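# Place the red bottle inside the gift bag

## Task

Get the red bottle into the gift bag with the bag still upright, then release so that neither gripper is touching the bottle, the packet or the bag.

## Robot and tools

Robot: two arms, left_arm and right_arm, each with a parallel two-finger gripper and a wrist camera (cam_left_wrist, cam_right_wrist, both 672x504). A camera stand is fixed to the floor behind the arms. Contact between a wrist-camera cable and anything counts as the hand touching it.

Frames: the scene frame has its origin at table-top height halfway between the nominal arm bases, +z up, +x pointing out over the table, and left_arm on the +y side (arm names do not match image sides). Real bases: left_arm at (-0.029, +0.361, 0) m with quat_wxyz (+1.000, 0, 0, +0.026); right_arm at (-0.053, -0.315, 0) m with quat_wxyz (+1.000, 0, 0, -0.009), so each is yawed slightly. Each arm's hand positions, orientations, targets and offsets use that arm's own base frame; the table and fixed cameras use the scene frame. On a gripper, the fingers extend along its +z and close along its y. end_effector_position is the point midway between the pads, under 1 cm back from the tips. Reported pose may be off by a few centimetres, more when reaching far.

The 14-number row (used by execute_actions and move): all numbers in [-1, 1], always all 14 even if one arm idles. Order: left_arm dx, dy, dz, rx, ry, rz, opening, then right_arm dx, dy, dz, rx, ry, rz, opening. dx..rz are an offset, not a pose: they are measured from that arm's Hand target at the start of the action or move, along that arm's base axes; 1.0 equals 0.6 m for dx/dy/dz and 180 degrees for rotation. rx, ry, rz form one rotation vector, turning about the Hand target's position. A translation longer than 1.0 is shortened along its direction. Opening is absolute: +1 fully open (about 87 mm between pads), +0.5 about 69 mm, 0 about 43 mm, -0.5 about 18 mm, -1 closed. Six zeros re-request the current Hand target; a 0 opening is a real command, so resend the present opening to leave a gripper unchanged.

execute_actions: actions is a list of actions; each action is a table of up to 15 rows, one per 1/30 s control step. A short table repeats its last row to fill 15 steps. Every row in an action counts from the pose at that action's start, not from the previous row; the next action starts fresh from the new Hand target, so repeating an offset keeps moving. cameras: list of names, ["all"], or []; omitted means all images only for an empty actions list. An empty actions list returns full state and images. Results also list end_effector_position at some steps.

move: target is one 14-number row or a list of up to 15 rows; every row is an offset from the Hand targets as they were when the move began. speed: m/s, 0.002 to 2.9, default 0.25 (rotation capped at twice that in rad/s); one value or one per target. blend: metres of corner rounding per target, 0 means a full stop at each. opening_speed: how fast the opening command changes, per second on the -1..1 scale, at least 0.2. blocking=false returns after about 0.5 s while the move keeps running. A move lasts at least 0.5 s and is cut off at 10 s. Paths are straight and ignore obstacles and the other arm; faster moves lag and stray more and hit harder. Avoid paths passing near an arm's own base. The result adds a move: line: done (within 10 mm and 2 degrees), off_target, moving, held or fault, plus limits such as paced (pose clipped) or held (a check blocked steps).

wait: seconds 0 to 10; arms keep their last command; a running move continues. stop: brakes the running move. zoom_image: camera (cam_left_wrist or cam_right_wrist) and region [x0, y0, x1, y1] in pixels from the top-left, at most 504 by 504, on the newest image. finished_scene: scene (integer 1 to 3); call it only once the bottle is in the upright bag and both hands are clear; call nothing else in that reply.

Results: end_effector_position (m) and end_effector_quat_wxyz per arm in its base frame; Hand target (last commanded pose after clipping, the base for the next offset); Tool commands; grip_measured on the same -1..1 scale as opening (Joint positions give the gripper as 0 closed to 1 open); joint velocities (may be left out when all are within noise); joint torques (positive toward larger joint position; joints 1-3 wrap at ±28 N m); motor temperatures. Camera results may list updated calibration.

Control behaviour: orientation commands are clipped to 40 degrees from the measured orientation each step. Friction and weight can leave the gripper short, low or tilted; small moves may not happen or go sideways. Check position and tilt after every move and correct. A gripper resting short of its target stays short until commanded again; send the remaining distance as an offset. An arm blocked by something keeps pushing until told to move back past its gripper.

Gripping: after the fingers touch, command about 0.04 below the grip_measured reading for a firm grip, less for lighter. Readings may be off by about 1 mm. Fast closing squeezes harder. Pads give about 20 N each.

Joint ranges (rad): waist -2.618 to 3.054, shoulder 0 to 3.142, elbow 0 to 3.142 (straight at 2.901), wrist pitch -1.571 to 1.571, wrist yaw -1.571 to 1.571, wrist roll -2.094 to 2.094.

Avoid: dropping or releasing moving objects, knocking the bag over, anything leaving the table, hard hits or presses on fixtures, the table or heavy items, grippers or cameras colliding between arms (even moderate contact can fail the task), force on camera cables, and overheating: holding loads, stretched poses or pushing at unreachable targets heat motors; MOTOR HOT appears at 75 °C, at 90 °C the arm folds and idles, at 100 °C it goes limp. Loose objects may occasionally be nudged by outside pushes.

Each tool is called as name([rows], argument=value, ...), one row to a line, values as JSON.

## Session

execute_actions(actions=[])

Scene clock: 0.00 s.
left_arm: end_effector_position=(+0.2271, -0.1782, +0.1034) grip_measured=+1.000 end_effector_quat_wxyz=(+0.339, +0.040, +0.896, -0.283) | right_arm: end_effector_position=(+0.3172, +0.0505, +0.1274) grip_measured=+0.986 end_effector_quat_wxyz=(+0.364, +0.322, +0.873, +0.036)
Joint positions: left_arm=[-0.47 0.966 0.535 -0.244 0.213 -0.484 1] | right_arm=[0.246 1.234 0.9 -0.553 0.334 0.833 0.993]
Joint velocities: within noise
Joint torques (N m): no reading
Motor temperatures (°C): left_arm=[30 37 40 35 26 29 30] | right_arm=[32 39 38 36 29 31 26]
Heat: left arm: 40 °C; right arm: 39 °C.
Hand target: left_arm +0.2304, -0.1800, +0.1102; +0.347, +0.041, +0.892, -0.287 | right_arm +0.3168, +0.0509, +0.1289; +0.363, +0.322, +0.874, +0.037
Tool commands: left_gripper/opening=+1.0 right_gripper/opening=+1.0

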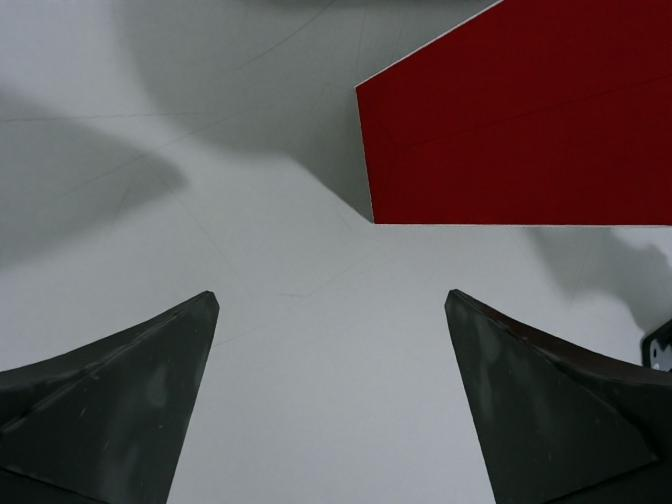

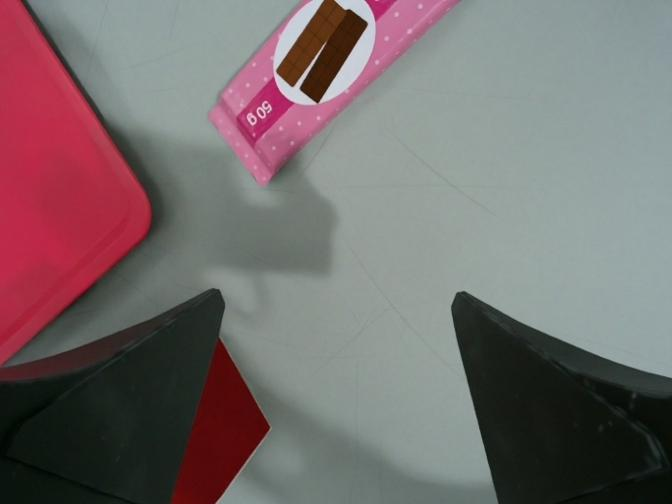

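move(target=[-0.1,0.2,0.3,0,0,0,1,-0.15,-0.1,0.3,0,0,0,1], cameras=["all"], speed=0.4)

Scene clock: 2.50 s.
left_arm: end_effector_position=(+0.1683, -0.0601, +0.2808) grip_measured=+1.000 end_effector_quat_wxyz=(+0.334, +0.032, +0.897, -0.287) | right_arm: end_effector_position=(+0.2307, -0.0098, +0.3094) grip_measured=+0.986 end_effector_quat_wxyz=(+0.369, +0.326, +0.870, +0.035)
Joint positions: left_arm=[0.383 0.954 1.349 -1.46 0.797 0.237 1] | right_arm=[-0.022 1.091 1.585 -1.32 0.165 0.629 0.993]
Joint torques (N m): left_arm=[0.46 0.72 8.85 0.96 0.57 0.16] | right_arm=[-0.06 -1.74 5.71 1.32 -0.03 -0.27]
Heat: left arm: 40 °C; right arm: 39 °C.
Hand target: left_arm +0.1704, -0.0600, +0.2902; +0.347, +0.041, +0.892, -0.287 | right_arm +0.2268, -0.0090, +0.3089; +0.363, +0.322, +0.874, +0.037
Off the commanded pose: left_arm 0.010 m, 2 deg | right_arm 0.004 m, 1 deg.
move: done
camera_calibration:
cam_left_wrist: T_world_to_cam=[[-0.229409, -0.832976, 0.50351, -0.158427], [-0.948905, 0.306563, 0.074819, 0.179797], [-0.21668, -0.460619, -0.860744, 0.390758], [0, 0, 0, 1]] pos_world=[0.218935, -0.00709455, 0.40266]
cam_right_wrist: T_world_to_cam=[[-0.515856, -0.793155, -0.323726, 0.211744], [-0.856322, 0.488267, 0.16825, 0.168772], [0.0246163, 0.364006, -0.931071, 0.427304], [0, 0, 0, 1]] pos_world=[0.243234, -0.0700016, 0.438002]

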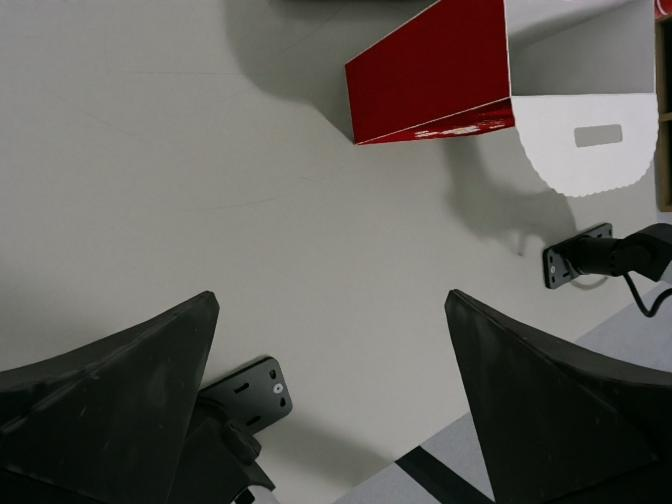

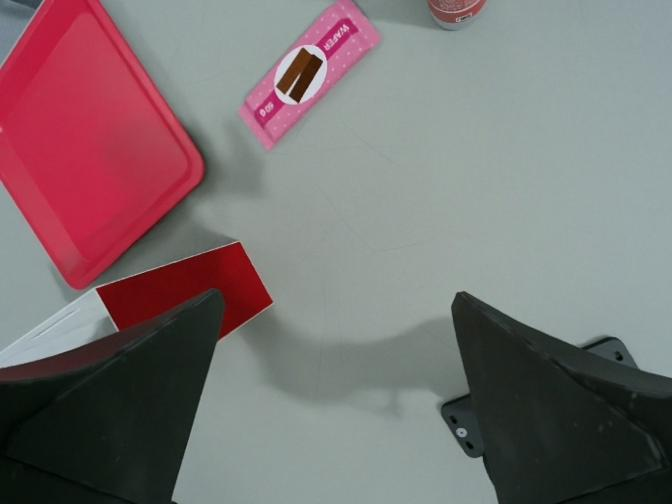

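move(target=[0,0,0,0.138,-0.149,0.129,1,0,0,0,-0.140,-0.133,0.159,1], cameras=["all"], speed=0.5)

Scene clock: 6.33 s.
left_arm: end_effector_position=(+0.1690, -0.0586, +0.2804) grip_measured=+1.000 end_effector_quat_wxyz=(+0.567, +0.012, +0.823, +0.007) | right_arm: end_effector_position=(+0.2266, -0.0089, +0.3140) grip_measured=+0.986 end_effector_quat_wxyz=(+0.577, +0.004, +0.817, +0.000)
Joint positions: left_arm=[-1.249 0.694 1.122 -1.302 -1.088 -0.787 1] | right_arm=[-0.112 0.661 1.113 -0.794 -0.102 -0.031 0.993]
Joint torques (N m): left_arm=[-0.65 3 8.61 1.05 -0.57 -0.1] | right_arm=[-0.38 0.91 4.51 1.97 -0.15 -0.23]
Heat: left arm: 41 °C; right arm: 39 °C.
Hand target: left_arm +0.1704, -0.0599, +0.2902; +0.575, +0.001, +0.818, +0.000 | right_arm +0.2268, -0.0090, +0.3089; +0.573, +0.000, +0.819, +0.000
Off the commanded pose: left_arm 0.010 m, 2 deg | right_arm 0.005 m, 1 deg.
move: done
camera_calibration:
cam_left_wrist: T_world_to_cam=[[0.000380337, -0.999966, -0.00826179, -0.0618995], [-0.94272, 0.00239747, -0.333576, 0.275628], [0.333585, 0.00791542, -0.942687, 0.348721], [0, 0, 0, 1]] pos_world=[0.143535, -0.0653185, 0.420167]
cam_right_wrist: T_world_to_cam=[[0.0273128, -0.999547, -0.0126581, -0.0107024], [-0.943607, -0.0216006, -0.330363, 0.335874], [0.32994, 0.0209674, -0.943769, 0.363082], [0, 0, 0, 1]] pos_world=[0.19743, -0.0110554, 0.453491]

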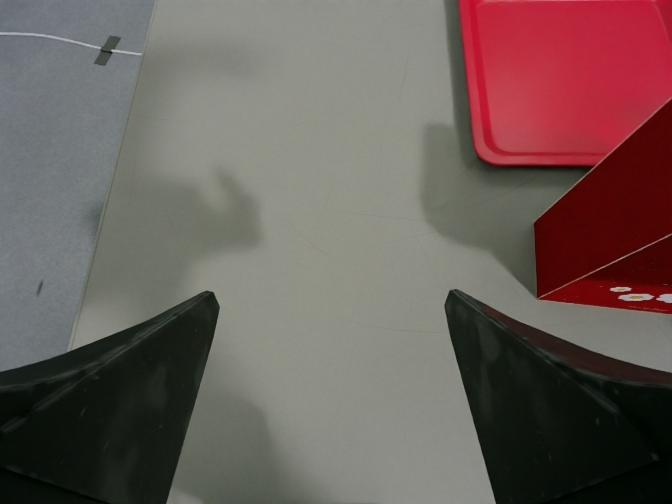

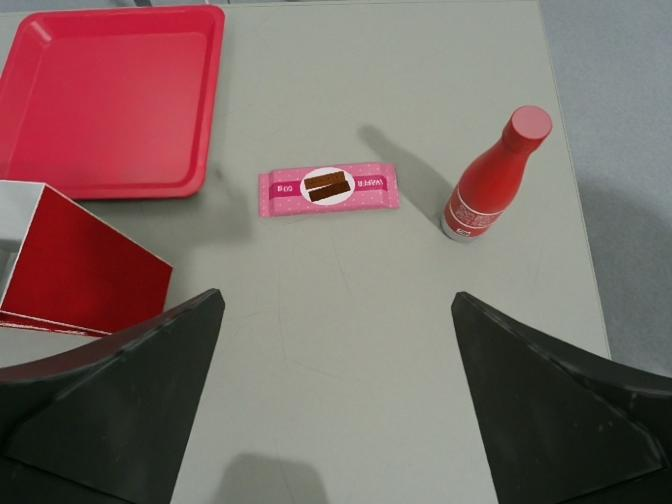

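move(target=[0,0.25,0,0,0,0,1,-0.05,0.25,0.05,0,0,0,1], cameras=["all"], speed=0.4)

zoom_image(camera="cam_right_wrist", region=[0, 120, 400, 504])

Scene clock: 10.23 s.
left_arm: end_effector_position=(+0.1682, +0.0856, +0.2860) grip_measured=+1.000 end_effector_quat_wxyz=(+0.680, +0.042, +0.732, -0.019) | right_arm: end_effector_position=(+0.1959, +0.1420, +0.3333) grip_measured=+0.986 end_effector_quat_wxyz=(+0.570, -0.012, +0.822, -0.002)
Joint positions: left_arm=[-1.539 0.109 1.111 -1.578 -1.432 -0.542 1] | right_arm=[1.255 1.073 1.443 -1.234 1.092 0.786 0.993]
Joint torques (N m): left_arm=[-0.59 6.26 4.92 1.08 -0.51 -0.13] | right_arm=[0.03 -1.1 7.08 1.16 0.61 0.06]
Heat: left arm: 41 °C; right arm: 39 °C.
Hand target: left_arm +0.1704, +0.0900, +0.2901; +0.575, +0.001, +0.818, +0.000 | right_arm +0.1968, +0.1409, +0.3389; +0.573, +0.000, +0.819, +0.000
Off the commanded pose: left_arm 0.007 m, 16 deg | right_arm 0.006 m, 1 deg.
shoulder posture changed (left arm): the wrist came as close to joint 1's axis as it can, and the arm is now in the other of its two shoulder postures.
joint sent to its limit (left arm) — joint 4 (wrist pitch), lower limit. The joint targets are off in orientation, not in position.
move: off_target (left_arm)
camera_calibration:
cam_left_wrist: T_world_to_cam=[[-0.0795078, -0.996789, -0.0095085, 0.0958093], [-0.805702, 0.0698767, -0.588185, 0.320471], [0.586961, -0.0391043, -0.80867, 0.276148], [0, 0, 0, 1]] pos_world=[0.103733, 0.0839068, 0.41272]
cam_right_wrist: T_world_to_cam=[[0.0493854, -0.998745, 0.00830138, 0.12975], [-0.948577, -0.0495034, -0.312653, 0.315545], [0.312672, 0.00756601, -0.949831, 0.395657], [0, 0, 0, 1]] pos_world=[0.1692, 0.142215, 0.473386]

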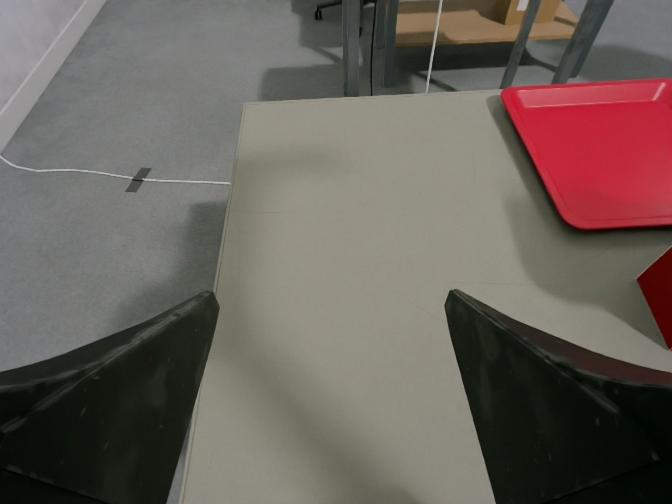

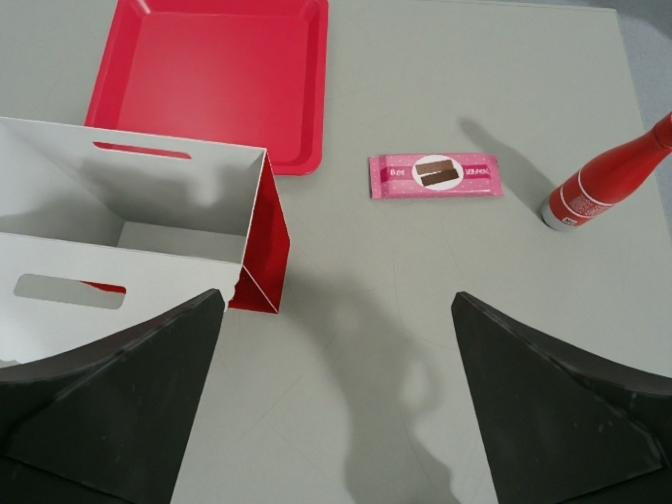

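Scaled by 1.260 from the camera's 672x504 image, which has a finer 960x720 frame.

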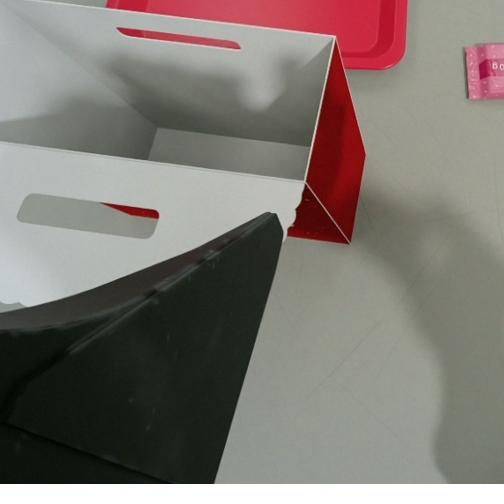

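move(target=[0,0,0,0,0,0,1,0.330,-0.5115,-0.0817,0.0503,0.2467,-0.1213,1], cameras=["cam_right_wrist"], speed=0.5)

Scene clock: 14.17 s.
left_arm: end_effector_position=(+0.1682, +0.0856, +0.2860) grip_measured=+1.000 end_effector_quat_wxyz=(+0.680, +0.042, +0.732, -0.019) | right_arm: end_effector_position=(+0.3974, -0.1697, +0.2857) grip_measured=+0.986 end_effector_quat_wxyz=(+0.273, +0.199, +0.939, -0.059)
Joint positions: left_arm=[-1.539 0.109 1.111 -1.578 -1.432 -0.542 1] | right_arm=[-0.4 2.108 2.654 -1.55 0.012 0.014 0.993]
Joint torques (N m): left_arm=[-0.5 6.32 4.94 1.1 -0.49 -0.09] | right_arm=[0.55 -11.38 5.85 1.05 -0.13 -0.28]
Heat: left arm: 41 °C; right arm: 40 °C.
Hand target: left_arm +0.1704, +0.0900, +0.2902; +0.575, +0.001, +0.818, +0.000 | right_arm +0.3948, -0.1659, +0.2899; +0.212, +0.195, +0.957, -0.043
Off the commanded pose: left_arm 0.006 m, 16 deg | right_arm 0.006 m, 8 deg.
joint sent to its limit (left arm) — joint 4 (wrist pitch), lower limit. The joint targets are off in orientation, not in position.
joint sent to its limit (right arm) — joint 4 (wrist pitch), lower limit. The joint targets are off in orientation, not in position.
move: off_target (left_arm, right_arm)
camera_calibration:
cam_right_wrist: T_world_to_cam=[[-0.386679, -0.921898, -0.0241617, 0.00448835], [-0.875999, 0.358985, 0.322112, 0.335621], [-0.28828, 0.145719, -0.946393, 0.551028], [0, 0, 0, 1]] pos_world=[0.45459, -0.196641, 0.413491]
Images, in order (width x height): cam_right_wrist 672x504.

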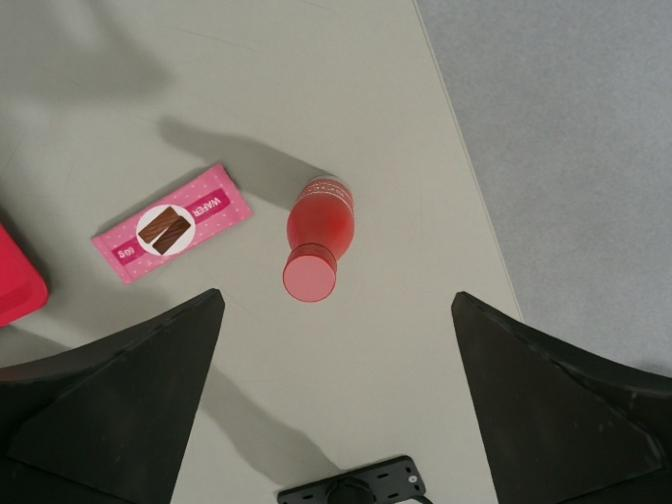

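move(target=[0,0,0,0,0,0,1,-0.0183,0.0367,-0.163,0,0,0,1], cameras=["cam_right_wrist"], speed=0.3)

Scene clock: 16.63 s.
left_arm: end_effector_position=(+0.1682, +0.0856, +0.2860) grip_measured=+1.000 end_effector_quat_wxyz=(+0.680, +0.042, +0.732, -0.019) | right_arm: end_effector_position=(+0.3863, -0.1460, +0.1892) grip_measured=+0.986 end_effector_quat_wxyz=(+0.208, +0.191, +0.958, -0.040)
Joint positions: left_arm=[-1.539 0.109 1.111 -1.578 -1.432 -0.542 1] | right_arm=[-0.359 1.899 1.941 -1.185 0.012 0.03 0.993]
Joint torques (N m): left_arm=[-0.42 6.35 5 1.12 -0.47 -0.13] | right_arm=[0.65 -12.41 4.57 1.16 0.06 0.03]
Heat: left arm: 41 °C; right arm: 41 °C.
Hand target: left_arm +0.1704, +0.0900, +0.2902; +0.575, +0.001, +0.818, +0.000 | right_arm +0.3838, -0.1439, +0.1922; +0.212, +0.195, +0.957, -0.043
Off the commanded pose: left_arm 0.006 m, 16 deg | right_arm 0.004 m, 1 deg.
joint sent to its limit (left arm) — joint 4 (wrist pitch), lower limit. The joint targets are off in orientation, not in position.
move: off_target (left_arm)
camera_calibration:
cam_right_wrist: T_world_to_cam=[[-0.366027, -0.930077, -0.031329, 0.0118919], [-0.836274, 0.31397, 0.44952, 0.302353], [-0.408252, 0.190736, -0.892721, 0.495844], [0, 0, 0, 1]] pos_world=[0.459632, -0.178445, 0.307109]
Images, in order (width x height): cam_right_wrist 672x504.

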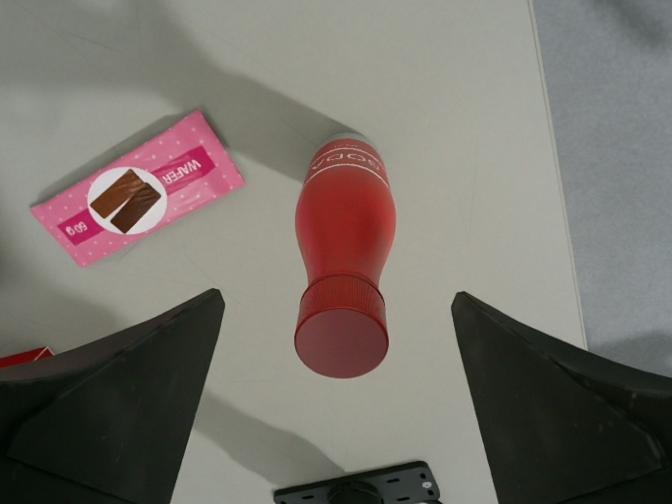

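move(target=[0,0,0,0,0,0,1,0.002,-0.003,0.01,-0.074,-0.180,0,1], cameras=["cam_right_wrist"], speed=0.3)

Scene clock: 23.27 s.
left_arm: end_effector_position=(+0.1682, +0.0856, +0.2860) grip_measured=+1.000 end_effector_quat_wxyz=(+0.680, +0.042, +0.732, -0.019) | right_arm: end_effector_position=(+0.3868, -0.1474, +0.1977) grip_measured=+0.986 end_effector_quat_wxyz=(+0.487, +0.174, +0.851, -0.093)
Joint positions: left_arm=[-1.539 0.109 1.111 -1.578 -1.432 -0.542 1] | right_arm=[-0.354 1.374 1.086 -0.246 0.031 0.03 0.993]
Joint torques (N m): left_arm=[-0.42 6.26 4.83 1.14 -0.49 -0.12] | right_arm=[0.94 -7.82 5.42 2.02 0.12 -0.16]
Heat: left arm: 41 °C; right arm: 42 °C.
Hand target: left_arm +0.1704, +0.0900, +0.2902; +0.575, +0.001, +0.818, +0.000 | right_arm +0.3850, -0.1457, +0.1980; +0.490, +0.173, +0.849, -0.096
Off the commanded pose: left_arm 0.006 m, 16 deg | right_arm 0.003 m, 1 deg.
joint sent to its limit (left arm) — joint 4 (wrist pitch), lower limit. The joint targets are off in orientation, not in position.
move: off_target (left_arm)
camera_calibration:
cam_right_wrist: T_world_to_cam=[[-0.357335, -0.933651, -0.0246592, 0.00575684], [-0.923016, 0.357052, -0.14337, 0.456543], [0.142662, -0.0284702, -0.989362, 0.277544], [0, 0, 0, 1]] pos_world=[0.383859, -0.149733, 0.340188]
Images, in order (width x height): cam_right_wrist 672x504.

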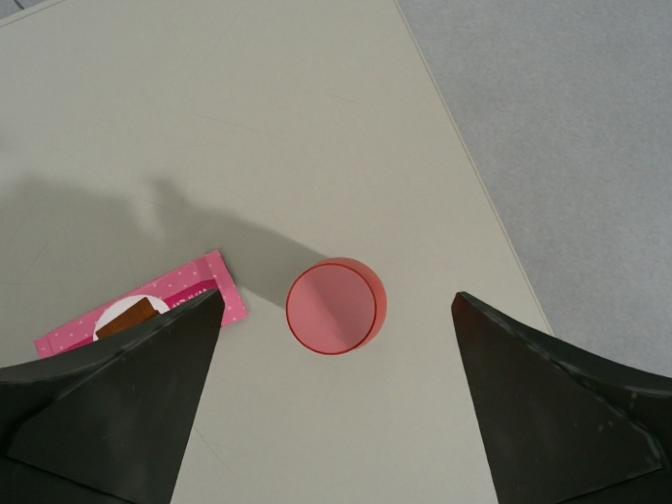

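move([
  [0,0,0,0,0,0,1,0,0,0,0,0,0,-0.4],
  [0,0,0,0,0,0,1,0,0,0.375,0,0,0,-0.4],
], cameras=["cam_right_wrist"], speed=0.25, opening_speed=2)

Scene clock: 26.50 s.
left_arm: end_effector_position=(+0.1682, +0.0856, +0.2860) grip_measured=+1.000 end_effector_quat_wxyz=(+0.680, +0.042, +0.732, -0.019) | right_arm: end_effector_position=(+0.3820, -0.1458, +0.4062) grip_measured=-0.272 end_effector_quat_wxyz=(+0.464, +0.176, +0.863, -0.090)
Joint positions: left_arm=[-1.539 0.109 1.111 -1.578 -1.432 -0.542 1] | right_arm=[-0.354 1.809 2.543 -1.32 0.032 0.03 0.364]
Joint torques (N m): left_arm=[-0.47 6.32 4.93 1.11 -0.46 -0.14] | right_arm=[0.65 -8.16 6.86 2.14 0.05 -0.07]
Heat: left arm: 41 °C; right arm: 42 °C.
Hand target: left_arm +0.1704, +0.0900, +0.2902; +0.575, +0.001, +0.818, +0.000 | right_arm +0.3850, -0.1456, +0.4231; +0.490, +0.173, +0.849, -0.096
Off the commanded pose: left_arm 0.006 m, 16 deg | right_arm 0.017 m, 3 deg.
joint sent to its limit (left arm) — joint 4 (wrist pitch), lower limit. The joint targets are off in orientation, not in position.
move: off_target (left_arm, right_arm)
camera_calibration:
cam_right_wrist: T_world_to_cam=[[-0.359199, -0.932963, -0.0235941, 0.0111135], [-0.928537, 0.359807, -0.091425, 0.462799], [0.0937854, -0.0109318, -0.995532, 0.508272], [0, 0, 0, 1]] pos_world=[0.38605, -0.150594, 0.548575]
Images, in order (width x height): cam_right_wrist 672x504.

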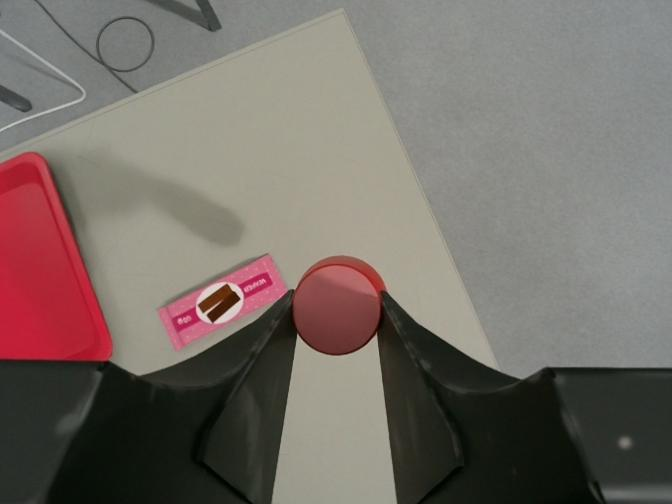

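move(target=[0,0,0,0,0,0,1,-0.160,0.662,0.04,0,0,0.344,-0.4], cameras=["cam_right_wrist"], speed=0.35)

Scene clock: 29.20 s.
left_arm: end_effector_position=(+0.1682, +0.0856, +0.2860) grip_measured=+1.000 end_effector_quat_wxyz=(+0.680, +0.042, +0.732, -0.019) | right_arm: end_effector_position=(+0.2872, +0.2513, +0.4313) grip_measured=-0.272 end_effector_quat_wxyz=(+0.453, -0.295, +0.824, +0.166)
Joint positions: left_arm=[-1.539 0.109 1.111 -1.578 -1.432 -0.542 1] | right_arm=[0.73 1.882 2.839 -1.52 0.03 0.026 0.364]
Joint torques (N m): left_arm=[-0.59 6.13 4.85 1.08 -0.48 -0.11] | right_arm=[0.51 -7.98 5.3 2.12 0.06 -0.08]
Heat: left arm: 41 °C; right arm: 43 °C.
Hand target: left_arm +0.1704, +0.0900, +0.2902; +0.575, +0.001, +0.818, +0.000 | right_arm +0.2890, +0.2515, +0.4470; +0.470, -0.288, +0.817, +0.170
Off the commanded pose: left_arm 0.006 m, 16 deg | right_arm 0.016 m, 2 deg.
elbow stopped short (right arm): the move would have taken joint 3 (elbow) straighter than the controller allows.
joint sent to its limit (left arm) — joint 4 (wrist pitch), lower limit. The joint targets are off in orientation, not in position.
move: off_target (left_arm, right_arm)
camera_calibration:
cam_right_wrist: T_world_to_cam=[[0.66014, -0.750842, -0.021253, 0.00866239], [-0.747734, -0.654189, -0.113716, 0.446753], [0.0714793, 0.0909602, -0.993286, 0.526327], [0, 0, 0, 1]] pos_world=[0.290713, 0.25089, 0.573781]
Images, in order (width x height): cam_right_wrist 672x504.

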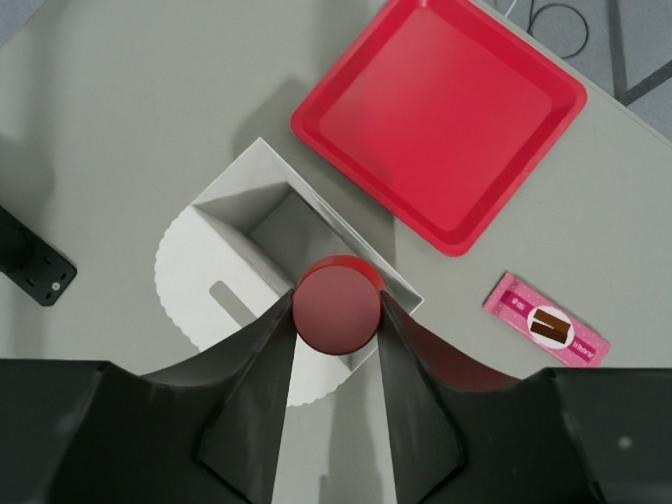

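move([
  [0,0,0,0,0,0,1,0.0167,0,-0.1,0,0,0,-0.4],
  [0,0,0,0,0,0,1,0.0167,0,-0.4,0,0,0,-0.4],
  [0,0,0,0,0,0,1,0.0167,0,-0.417,0,0,0,-0.4],
], cameras=["cam_right_wrist"], speed=[0.2,0.2,0.04], blend=[0.02,0.002,0])

Scene clock: 31.83 s.
left_arm: end_effector_position=(+0.1682, +0.0856, +0.2860) grip_measured=+1.000 end_effector_quat_wxyz=(+0.680, +0.042, +0.732, -0.019) | right_arm: end_effector_position=(+0.3017, +0.2548, +0.2038) grip_measured=-0.272 end_effector_quat_wxyz=(+0.476, -0.283, +0.815, +0.171)
Joint positions: left_arm=[-1.539 0.109 1.111 -1.578 -1.432 -0.542 1] | right_arm=[0.711 1.284 1.025 -0.251 0.028 0.025 0.364]
Joint torques (N m): left_arm=[-0.53 6.22 4.94 1.11 -0.44 -0.11] | right_arm=[-0.61 -6.06 5.35 1.92 -0.19 -0.23]
Heat: left arm: 41 °C; right arm: 43 °C.
Hand target: left_arm +0.1704, +0.0900, +0.2902; +0.575, +0.001, +0.818, +0.000 | right_arm +0.2991, +0.2515, +0.1968; +0.470, -0.288, +0.817, +0.170
Off the commanded pose: left_arm 0.006 m, 16 deg | right_arm 0.008 m, 1 deg.
joint sent to its limit (left arm) — joint 4 (wrist pitch), lower limit. The joint targets are off in orientation, not in position.
move: off_target (left_arm)
camera_calibration:
cam_right_wrist: T_world_to_cam=[[0.648397, -0.760986, -0.0219482, 0.00316404], [-0.752949, -0.636757, -0.166155, 0.441812], [0.112466, 0.12426, -0.985855, 0.27663], [0, 0, 0, 1]] pos_world=[0.299499, 0.249361, 0.346196]
Images, in order (width x height): cam_right_wrist 672x504.

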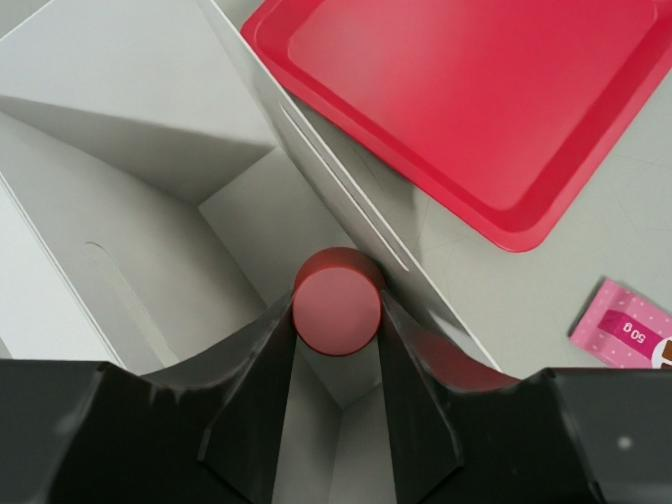

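move([
  [0,0,0,0,0,0,1,0.004,0.005,0.012,0,0,0,0.15],
  [0,0,0,0,0,0,1,-0.12,-0.10,0.115,0,0,0,0.15],
  [0,0,0,0,0,0,1,-0.12,-0.25,0.25,0,0,0,0.15],
], cameras=["cam_right_wrist"], speed=0.25, opening_speed=1.5, blend=[0,0.03,0])

Scene clock: 35.00 s.
left_arm: end_effector_position=(+0.1682, +0.0856, +0.2860) grip_measured=+1.000 end_effector_quat_wxyz=(+0.680, +0.042, +0.732, -0.019) | right_arm: end_effector_position=(+0.2295, +0.1019, +0.3422) grip_measured=+0.150 end_effector_quat_wxyz=(+0.469, -0.284, +0.819, +0.169)
Joint positions: left_arm=[-1.539 0.109 1.111 -1.578 -1.432 -0.542 1] | right_arm=[0.15 1.019 1.517 -1.092 -0.451 -0.273 0.575]
Joint torques (N m): left_arm=[-0.51 6.15 5 1.09 -0.47 -0.1] | right_arm=[-0.35 -0.95 6.64 1.54 -0.3 -0.29]
Heat: left arm: 41 °C; right arm: 42 °C.
Hand target: left_arm +0.1704, +0.0900, +0.2902; +0.575, +0.001, +0.818, +0.000 | right_arm +0.2271, +0.1015, +0.3468; +0.470, -0.288, +0.817, +0.170
Off the commanded pose: left_arm 0.006 m, 16 deg | right_arm 0.005 m, 1 deg.
joint sent to its limit (left arm) — joint 4 (wrist pitch), lower limit. The joint targets are off in orientation, not in position.
move: off_target (left_arm)
camera_calibration:
cam_right_wrist: T_world_to_cam=[[0.646826, -0.762208, -0.0256069, -0.0615777], [-0.756454, -0.636952, -0.148555, 0.307914], [0.0969197, 0.11546, -0.988572, 0.445616], [0, 0, 0, 1]] pos_world=[0.229564, 0.0977405, 0.484689]
Images, in order (width x height): cam_right_wrist 672x504.

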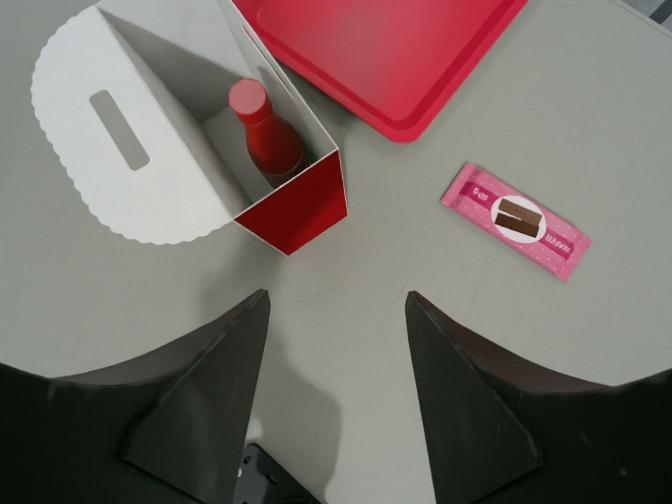

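finished_scene(scene=1)

The scene is finished: the task was done.


## Next scene

The same job, from a new start.

execute_actions(actions=[])

Scene clock: 0.00 s.
left_arm: end_effector_position=(+0.3708, -0.0072, +0.0356) grip_measured=+1.000 end_effector_quat_wxyz=(+0.561, -0.001, +0.828, -0.025) | right_arm: end_effector_position=(+0.3753, -0.0452, +0.0536) grip_measured=+0.986 end_effector_quat_wxyz=(+0.585, +0.034, +0.809, -0.047)
Joint positions: left_arm=[0.006 1.557 0.326 0.852 0.047 -0.027 1] | right_arm=[-0.111 1.528 0.331 0.88 0.011 -0.036 0.993]
Joint velocities: within noise
Joint torques (N m): no reading
Motor temperatures (°C): left_arm=[29 33 33 29 26 28 29] | right_arm=[30 33 31 31 29 29 26]
Heat: left arm: 33 °C; right arm: 33 °C.
Hand target: left_arm +0.3753, -0.0071, +0.0430; +0.571, +0.000, +0.821, -0.025 | right_arm +0.3758, -0.0452, +0.0543; +0.584, +0.034, +0.810, -0.047
Tool commands: left_gripper/opening=+1.0 right_gripper/opening=+1.0
camera_calibration:
cam_left_wrist: T_world_to_cam=[[-0.0143868, -0.998111, 0.0597264, -0.00947631], [-0.948007, -0.00537648, -0.318204, 0.385526], [0.317924, -0.061199, -0.946139, 0.0555235], [0, 0, 0, 1]] pos_world=[0.347693, -0.00398766, 0.175775]
cam_right_wrist: T_world_to_cam=[[-0.0770566, -0.996576, 0.0299595, -0.0173742], [-0.934723, 0.061753, -0.349971, 0.390863], [0.346923, -0.0549714, -0.936281, 0.0587569], [0, 0, 0, 1]] pos_world=[0.343626, -0.0382218, 0.192324]

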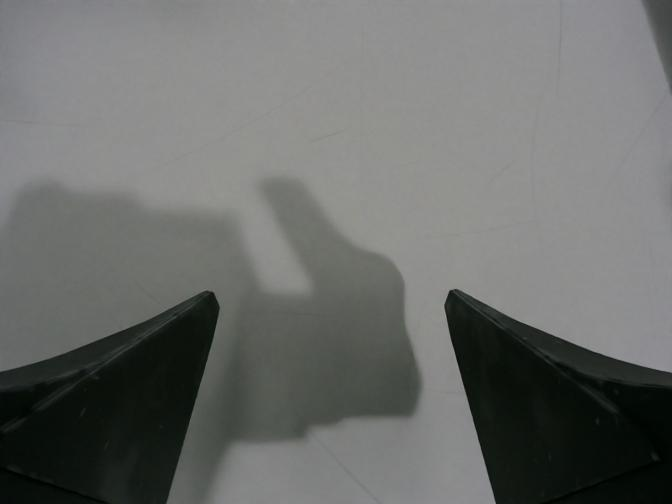

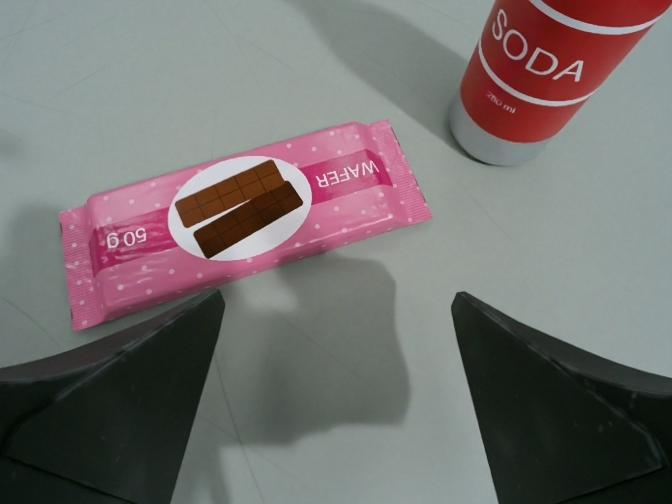

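move(target=[-0.21,0,0.53,0,0,0,1,-0.293,0.242,0.51,0,0,0,1], cameras=["all"], speed=0.5)

Scene clock: 3.13 s.
left_arm: end_effector_position=(+0.2505, -0.0079, +0.3498) grip_measured=+1.000 end_effector_quat_wxyz=(+0.559, -0.001, +0.829, -0.025) | right_arm: end_effector_position=(+0.2001, +0.1002, +0.3570) grip_measured=+0.986 end_effector_quat_wxyz=(+0.586, +0.024, +0.808, -0.054)
Joint positions: left_arm=[0.006 0.857 1.348 -0.875 0.047 -0.027 1] | right_arm=[1.2 1.073 1.54 -1.387 1.174 0.818 0.993]
Joint torques (N m): left_arm=[0.58 0.38 8.55 1.67 0.15 0.07] | right_arm=[-0.4 -0.69 6.9 1.14 0.5 -0.1]
Heat: left arm: 34 °C; right arm: 33 °C.
Hand target: left_arm +0.2493, -0.0071, +0.3609; +0.571, +0.000, +0.821, -0.025 | right_arm +0.2000, +0.1000, +0.3602; +0.584, +0.034, +0.810, -0.047
Off the commanded pose: left_arm 0.011 m, 2 deg | right_arm 0.003 m, 1 deg.
move: off_target (left_arm)
camera_calibration:
cam_left_wrist: T_world_to_cam=[[-0.0141591, -0.998111, 0.0597795, -0.0307497], [-0.949209, -0.00537693, -0.314601, 0.370366], [0.314328, -0.0611977, -0.94734, 0.392376], [0, 0, 0, 1]] pos_world=[0.227785, -0.00468765, 0.490069]
cam_right_wrist: T_world_to_cam=[[-0.0697324, -0.996207, 0.0520464, 0.0955396], [-0.934191, 0.0469139, -0.353674, 0.326981], [0.349891, -0.0732838, -0.933919, 0.412098], [0, 0, 0, 1]] pos_world=[0.167936, 0.110037, 0.495538]

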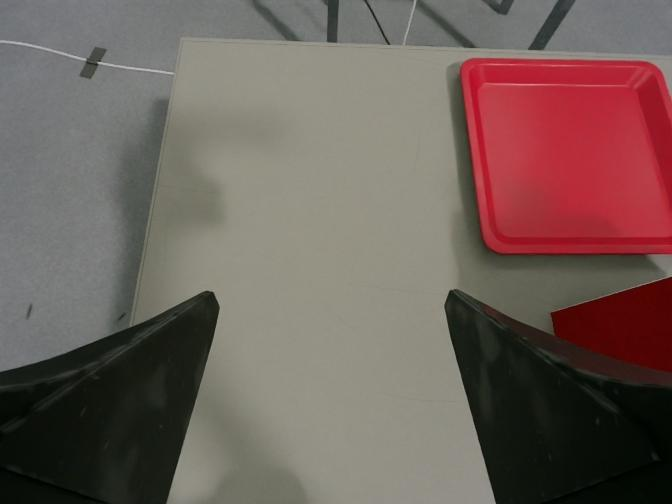

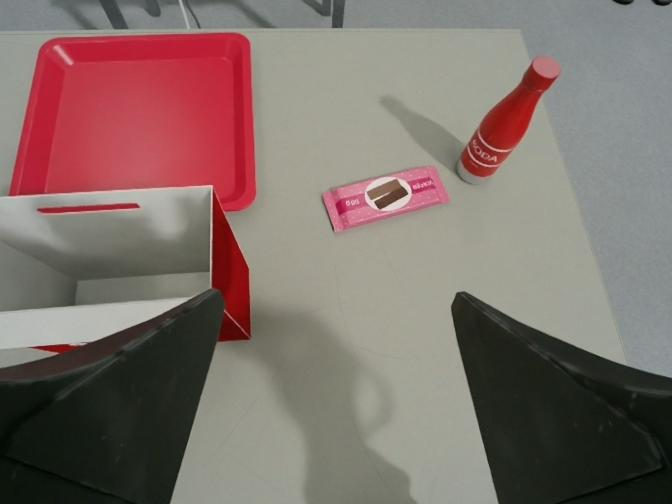

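move(target=[0,0,0,0,0,0,1,0.313,-0.36,-0.188,0.0238,0.0603,-0.0571,1], cameras=["cam_right_wrist"], speed=0.45)

Scene clock: 5.90 s.
left_arm: end_effector_position=(+0.2505, -0.0079, +0.3498) grip_measured=+1.000 end_effector_quat_wxyz=(+0.559, -0.001, +0.829, -0.025) | right_arm: end_effector_position=(+0.3828, -0.1138, +0.2390) grip_measured=+0.986 end_effector_quat_wxyz=(+0.487, +0.129, +0.861, -0.073)
Joint positions: left_arm=[0.006 0.857 1.348 -0.875 0.047 -0.027 1] | right_arm=[-0.285 1.329 1.222 -0.434 0.009 0.006 0.993]
Joint torques (N m): left_arm=[0.54 0.55 8.53 1.66 0.11 0.08] | right_arm=[-0.46 -5.01 8.28 1.98 -0.19 -0.25]
Heat: left arm: 34 °C; right arm: 33 °C.
Hand target: left_arm +0.2493, -0.0071, +0.3609; +0.571, +0.000, +0.821, -0.025 | right_arm +0.3878, -0.1160, +0.2474; +0.497, +0.123, +0.856, -0.072
Off the commanded pose: left_arm 0.011 m, 2 deg | right_arm 0.010 m, 1 deg.
move: off_target (left_arm)
camera_calibration:
cam_right_wrist: T_world_to_cam=[[-0.262575, -0.964803, -0.0144786, -0.00545832], [-0.955524, 0.262079, -0.135234, 0.446411], [0.134269, -0.0216743, -0.990708, 0.324312], [0, 0, 0, 1]] pos_world=[0.381578, -0.115232, 0.381589]
Images, in order (width x height): cam_right_wrist 672x504.

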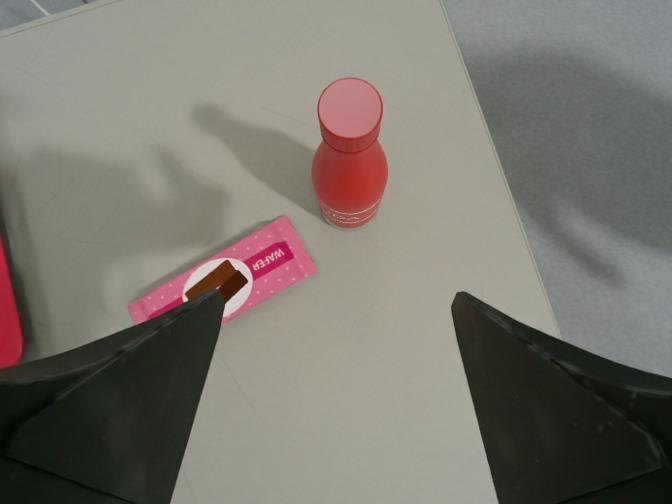

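move([
  [0,0,0,0,0,0,1,0.07,-0.024,-0.037,0,0,0,1],
  [0,0,0,0,0,0,1,0.1403,-0.0483,-0.074,0,0,0,-0.4],
  [0,0,0,0,0,0,1,-0.008,-0.002,0.33,0,0,0,-0.4],
], cameras=["cam_right_wrist"], speed=[0.25,0.2,0.3], opening_speed=2, blend=[0.02,0,0])

Scene clock: 11.03 s.
left_arm: end_effector_position=(+0.2505, -0.0079, +0.3498) grip_measured=+1.000 end_effector_quat_wxyz=(+0.559, -0.001, +0.829, -0.025) | right_arm: end_effector_position=(+0.3826, -0.1158, +0.4279) grip_measured=-0.281 end_effector_quat_wxyz=(+0.484, +0.127, +0.863, -0.071)
Joint positions: left_arm=[0.006 0.857 1.348 -0.875 0.047 -0.027 1] | right_arm=[-0.295 1.914 2.837 -1.473 -0.002 0 0.359]
Joint torques (N m): left_arm=[0.4 0.38 8.64 1.67 0.13 0.1] | right_arm=[-0.38 -8.29 5.82 2.22 -0.12 -0.23]
Heat: left arm: 35 °C; right arm: 34 °C.
Hand target: left_arm +0.2493, -0.0071, +0.3609; +0.571, +0.000, +0.821, -0.025 | right_arm +0.3830, -0.1172, +0.4455; +0.497, +0.123, +0.856, -0.072
Off the commanded pose: left_arm 0.011 m, 2 deg | right_arm 0.018 m, 2 deg.
elbow stopped short (right arm): the move would have taken joint 3 (elbow) straighter than the controller allows.
move: off_target (left_arm, right_arm); target 2's new opening was sent with right_arm's hand 0.012 m and 2 deg from that target
camera_calibration:
cam_right_wrist: T_world_to_cam=[[-0.259317, -0.965672, -0.015251, -0.00568165], [-0.95747, 0.259119, -0.126917, 0.469175], [0.126512, -0.0183094, -0.991796, 0.515254], [0, 0, 0, 1]] pos_world=[0.382562, -0.117625, 0.570486]
Images, in order (width x height): cam_right_wrist 672x504.

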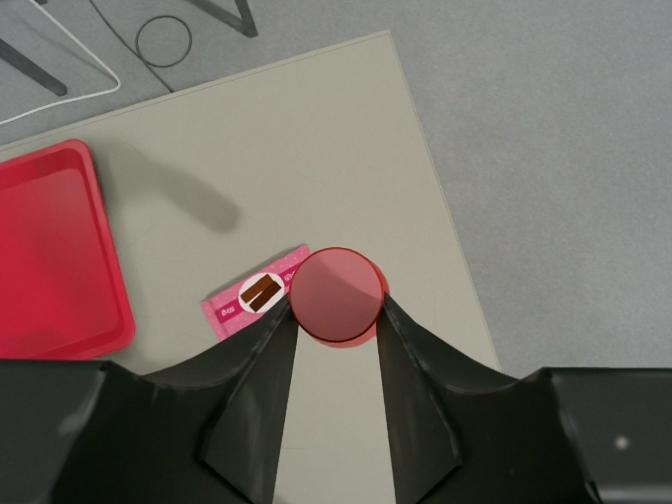

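move(target=[0,0,0,0,0,0,1,-0.145,0.599,0.005,0,0,0.314,-0.4], cameras=["cam_right_wrist"], speed=0.4)

Scene clock: 13.27 s.
left_arm: end_effector_position=(+0.2505, -0.0079, +0.3498) grip_measured=+1.000 end_effector_quat_wxyz=(+0.559, -0.001, +0.829, -0.025) | right_arm: end_effector_position=(+0.2941, +0.2427, +0.4322) grip_measured=-0.282 end_effector_quat_wxyz=(+0.454, -0.304, +0.820, +0.169)
Joint positions: left_arm=[0.006 0.857 1.348 -0.875 0.047 -0.027 1] | right_arm=[0.679 1.88 2.838 -1.518 -0.027 -0.016 0.359]
Joint torques (N m): left_arm=[0.4 0.44 8.5 1.62 0.15 0.06] | right_arm=[0.25 -7.79 5.56 2.03 0.02 -0.04]
Heat: left arm: 35 °C; right arm: 34 °C.
Hand target: left_arm +0.2493, -0.0071, +0.3609; +0.571, +0.000, +0.821, -0.025 | right_arm +0.2959, +0.2423, +0.4484; +0.472, -0.297, +0.812, +0.172
Off the commanded pose: left_arm 0.011 m, 2 deg | right_arm 0.016 m, 2 deg.
elbow stopped short (right arm): the move would have taken joint 3 (elbow) straighter than the controller allows.
move: off_target (left_arm, right_arm)
camera_calibration:
cam_right_wrist: T_world_to_cam=[[0.674787, -0.737839, -0.0160114, -0.012031], [-0.734129, -0.668856, -0.116989, 0.447329], [0.0756099, 0.0906973, -0.993004, 0.526225], [0, 0, 0, 1]] pos_world=[0.296728, 0.242595, 0.574683]
Images, in order (width x height): cam_right_wrist 672x504.

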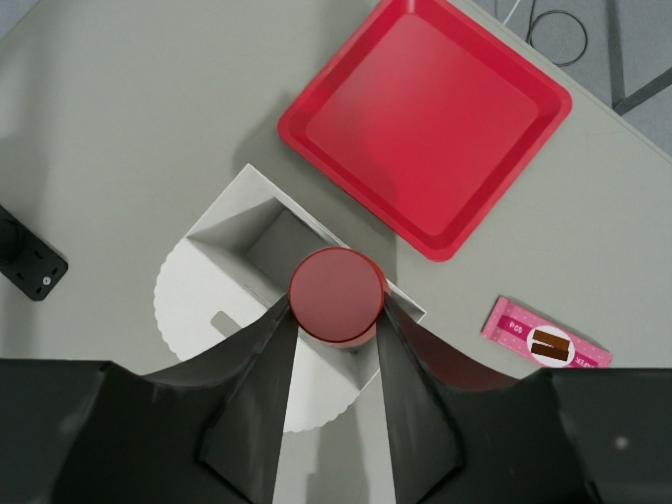

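move([
  [0,0,0,0,0,0,1,0.0,-0.003,-0.1,0.007,-0.009,0,-0.4],
  [0,0,0,0,0,0,1,0.0,-0.003,-0.41,0.014,-0.017,0,-0.4],
  [0,0,0,0,0,0,1,0.0,-0.003,-0.429,0.014,-0.017,0,-0.4],
], cameras=["cam_right_wrist"], speed=[0.25,0.25,0.04], blend=[0.02,0.002,0])

Scene clock: 16.10 s.
left_arm: end_effector_position=(+0.2505, -0.0079, +0.3498) grip_measured=+1.000 end_effector_quat_wxyz=(+0.559, -0.001, +0.829, -0.025) | right_arm: end_effector_position=(+0.2951, +0.2431, +0.1956) grip_measured=-0.285 end_effector_quat_wxyz=(+0.501, -0.294, +0.793, +0.184)
Joint positions: left_arm=[0.006 0.857 1.348 -0.875 0.047 -0.027 1] | right_arm=[0.679 1.196 0.882 -0.13 -0.025 -0.016 0.357]
Joint torques (N m): left_arm=[0.54 0.4 8.44 1.68 0.15 0.04] | right_arm=[-0.66 -4.52 5.83 2 -0.02 -0.09]
Heat: left arm: 36 °C; right arm: 35 °C.
Hand target: left_arm +0.2493, -0.0071, +0.3609; +0.571, +0.000, +0.821, -0.025 | right_arm +0.2960, +0.2405, +0.1912; +0.500, -0.291, +0.795, +0.182
Off the commanded pose: left_arm 0.011 m, 2 deg | right_arm 0.005 m, 1 deg.
move: off_target (left_arm)
camera_calibration:
cam_right_wrist: T_world_to_cam=[[0.67466, -0.738085, -0.00804784, -0.0177221], [-0.719559, -0.655217, -0.230056, 0.435151], [0.164528, 0.161001, -0.973144, 0.244016], [0, 0, 0, 1]] pos_world=[0.284926, 0.232751, 0.337429]
Images, in order (width x height): cam_right_wrist 672x504.

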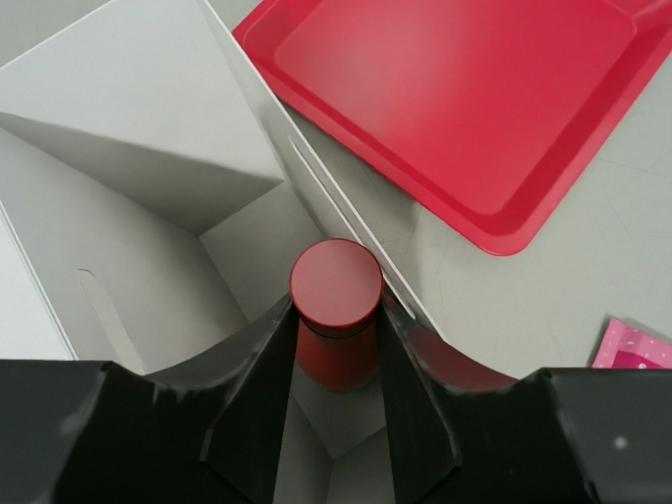

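zoom_image(camera="cam_right_wrist", region=[180, 200, 480, 500])

Scaled by 1.680 from the camera's 672x504 image, which has a finer 960x720 frame.

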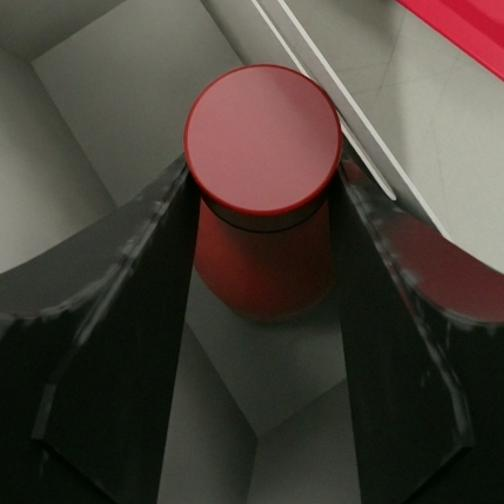

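move([
  [0,0,0,0,0,0,1,-0.001,0.003,0.006,0,0,0,0.15],
  [0,0,0,0,0,0,1,-0.115,-0.095,0.1,0,0,0,0.15],
  [0,0,0,0,0,0,1,-0.115,-0.25,0.25,0,0,0,0.15],
], cameras=["cam_right_wrist"], speed=0.25, opening_speed=0.8, blend=[0,0.03,0])

Scene clock: 20.50 s.
left_arm: end_effector_position=(+0.2505, -0.0079, +0.3498) grip_measured=+1.000 end_effector_quat_wxyz=(+0.559, -0.001, +0.829, -0.025) | right_arm: end_effector_position=(+0.2282, +0.0906, +0.3363) grip_measured=+0.150 end_effector_quat_wxyz=(+0.499, -0.286, +0.798, +0.181)
Joint positions: left_arm=[0.006 0.857 1.348 -0.875 0.047 -0.027 1] | right_arm=[0.012 0.944 1.404 -1.019 -0.601 -0.337 0.575]
Joint torques (N m): left_arm=[0.49 0.4 8.5 1.64 0.15 0.09] | right_arm=[-0.79 0.12 7.12 1.56 -0.4 -0.3]
Heat: left arm: 36 °C; right arm: 34 °C.
Hand target: left_arm +0.2493, -0.0071, +0.3609; +0.571, +0.000, +0.821, -0.025 | right_arm +0.2269, +0.0905, +0.3411; +0.500, -0.291, +0.795, +0.182
Off the commanded pose: left_arm 0.011 m, 2 deg | right_arm 0.005 m, 1 deg.
move: off_target (left_arm)
camera_calibration:
cam_right_wrist: T_world_to_cam=[[0.661038, -0.750211, -0.0145516, -0.0776544], [-0.733746, -0.642229, -0.221717, 0.31874], [0.156989, 0.157241, -0.975002, 0.41916], [0, 0, 0, 1]] pos_world=[0.219403, 0.0805382, 0.478222]
Images, in order (width x height): cam_right_wrist 672x504.

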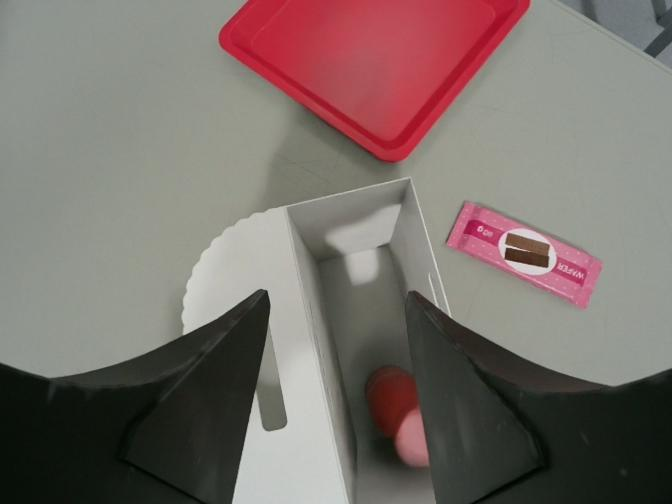

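move(target=[0,0,0,0,0,0,1,-0.1,0,0.12,0,0,0,0.15], cameras=["cam_right_wrist","cam_left_wrist"], speed=0.3)

Scene clock: 23.27 s.
left_arm: end_effector_position=(+0.2505, -0.0079, +0.3498) grip_measured=+1.000 end_effector_quat_wxyz=(+0.559, -0.001, +0.829, -0.025) | right_arm: end_effector_position=(+0.1712, +0.0899, +0.4140) grip_measured=+0.150 end_effector_quat_wxyz=(+0.504, -0.288, +0.795, +0.179)
Joint positions: left_arm=[0.006 0.857 1.348 -0.875 0.047 -0.027 1] | right_arm=[0.012 1.034 1.895 -1.408 -0.601 -0.338 0.575]
Joint torques (N m): left_arm=[0.4 0.31 8.51 1.66 0.15 0.1] | right_arm=[-0.05 0.43 4.22 1.62 -0.35 -0.24]
Heat: left arm: 36 °C; right arm: 34 °C.
Hand target: left_arm +0.2493, -0.0071, +0.3609; +0.571, +0.000, +0.821, -0.025 | right_arm +0.1670, +0.0905, +0.4132; +0.500, -0.291, +0.795, +0.181
Off the commanded pose: left_arm 0.011 m, 2 deg | right_arm 0.004 m, 1 deg.
move: off_target (left_arm)
camera_calibration:
cam_left_wrist: T_world_to_cam=[[-0.0141591, -0.998111, 0.0597795, -0.0307497], [-0.949209, -0.00537693, -0.314601, 0.370366], [0.314328, -0.0611977, -0.94734, 0.392376], [0, 0, 0, 1]] pos_world=[0.227785, -0.00468765, 0.490069]
cam_right_wrist: T_world_to_cam=[[0.661641, -0.749798, -0.00587993, -0.043009], [-0.730402, -0.642713, -0.231155, 0.29709], [0.16954, 0.157236, -0.972899, 0.500884], [0, 0, 0, 1]] pos_world=[0.160532, 0.0799383, 0.55573]

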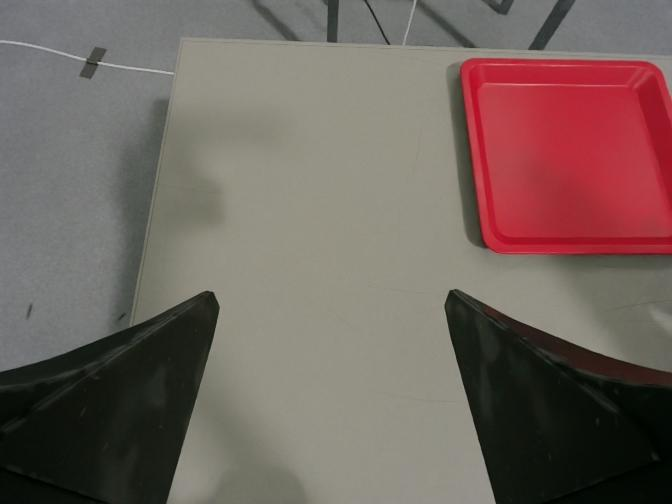

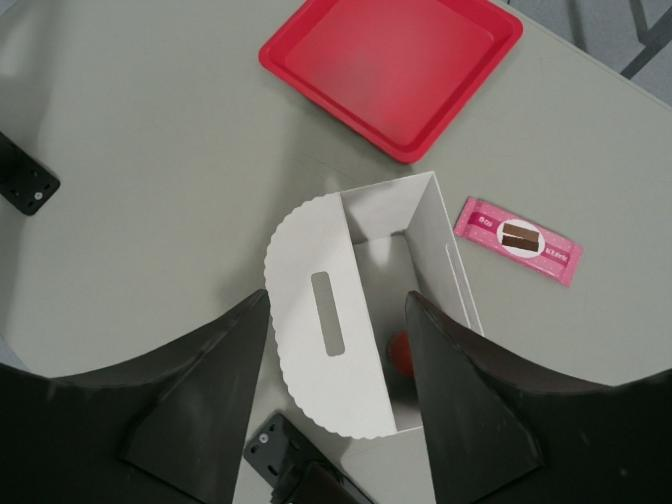

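finished_scene(scene=2)

The scene is finished: the task was done.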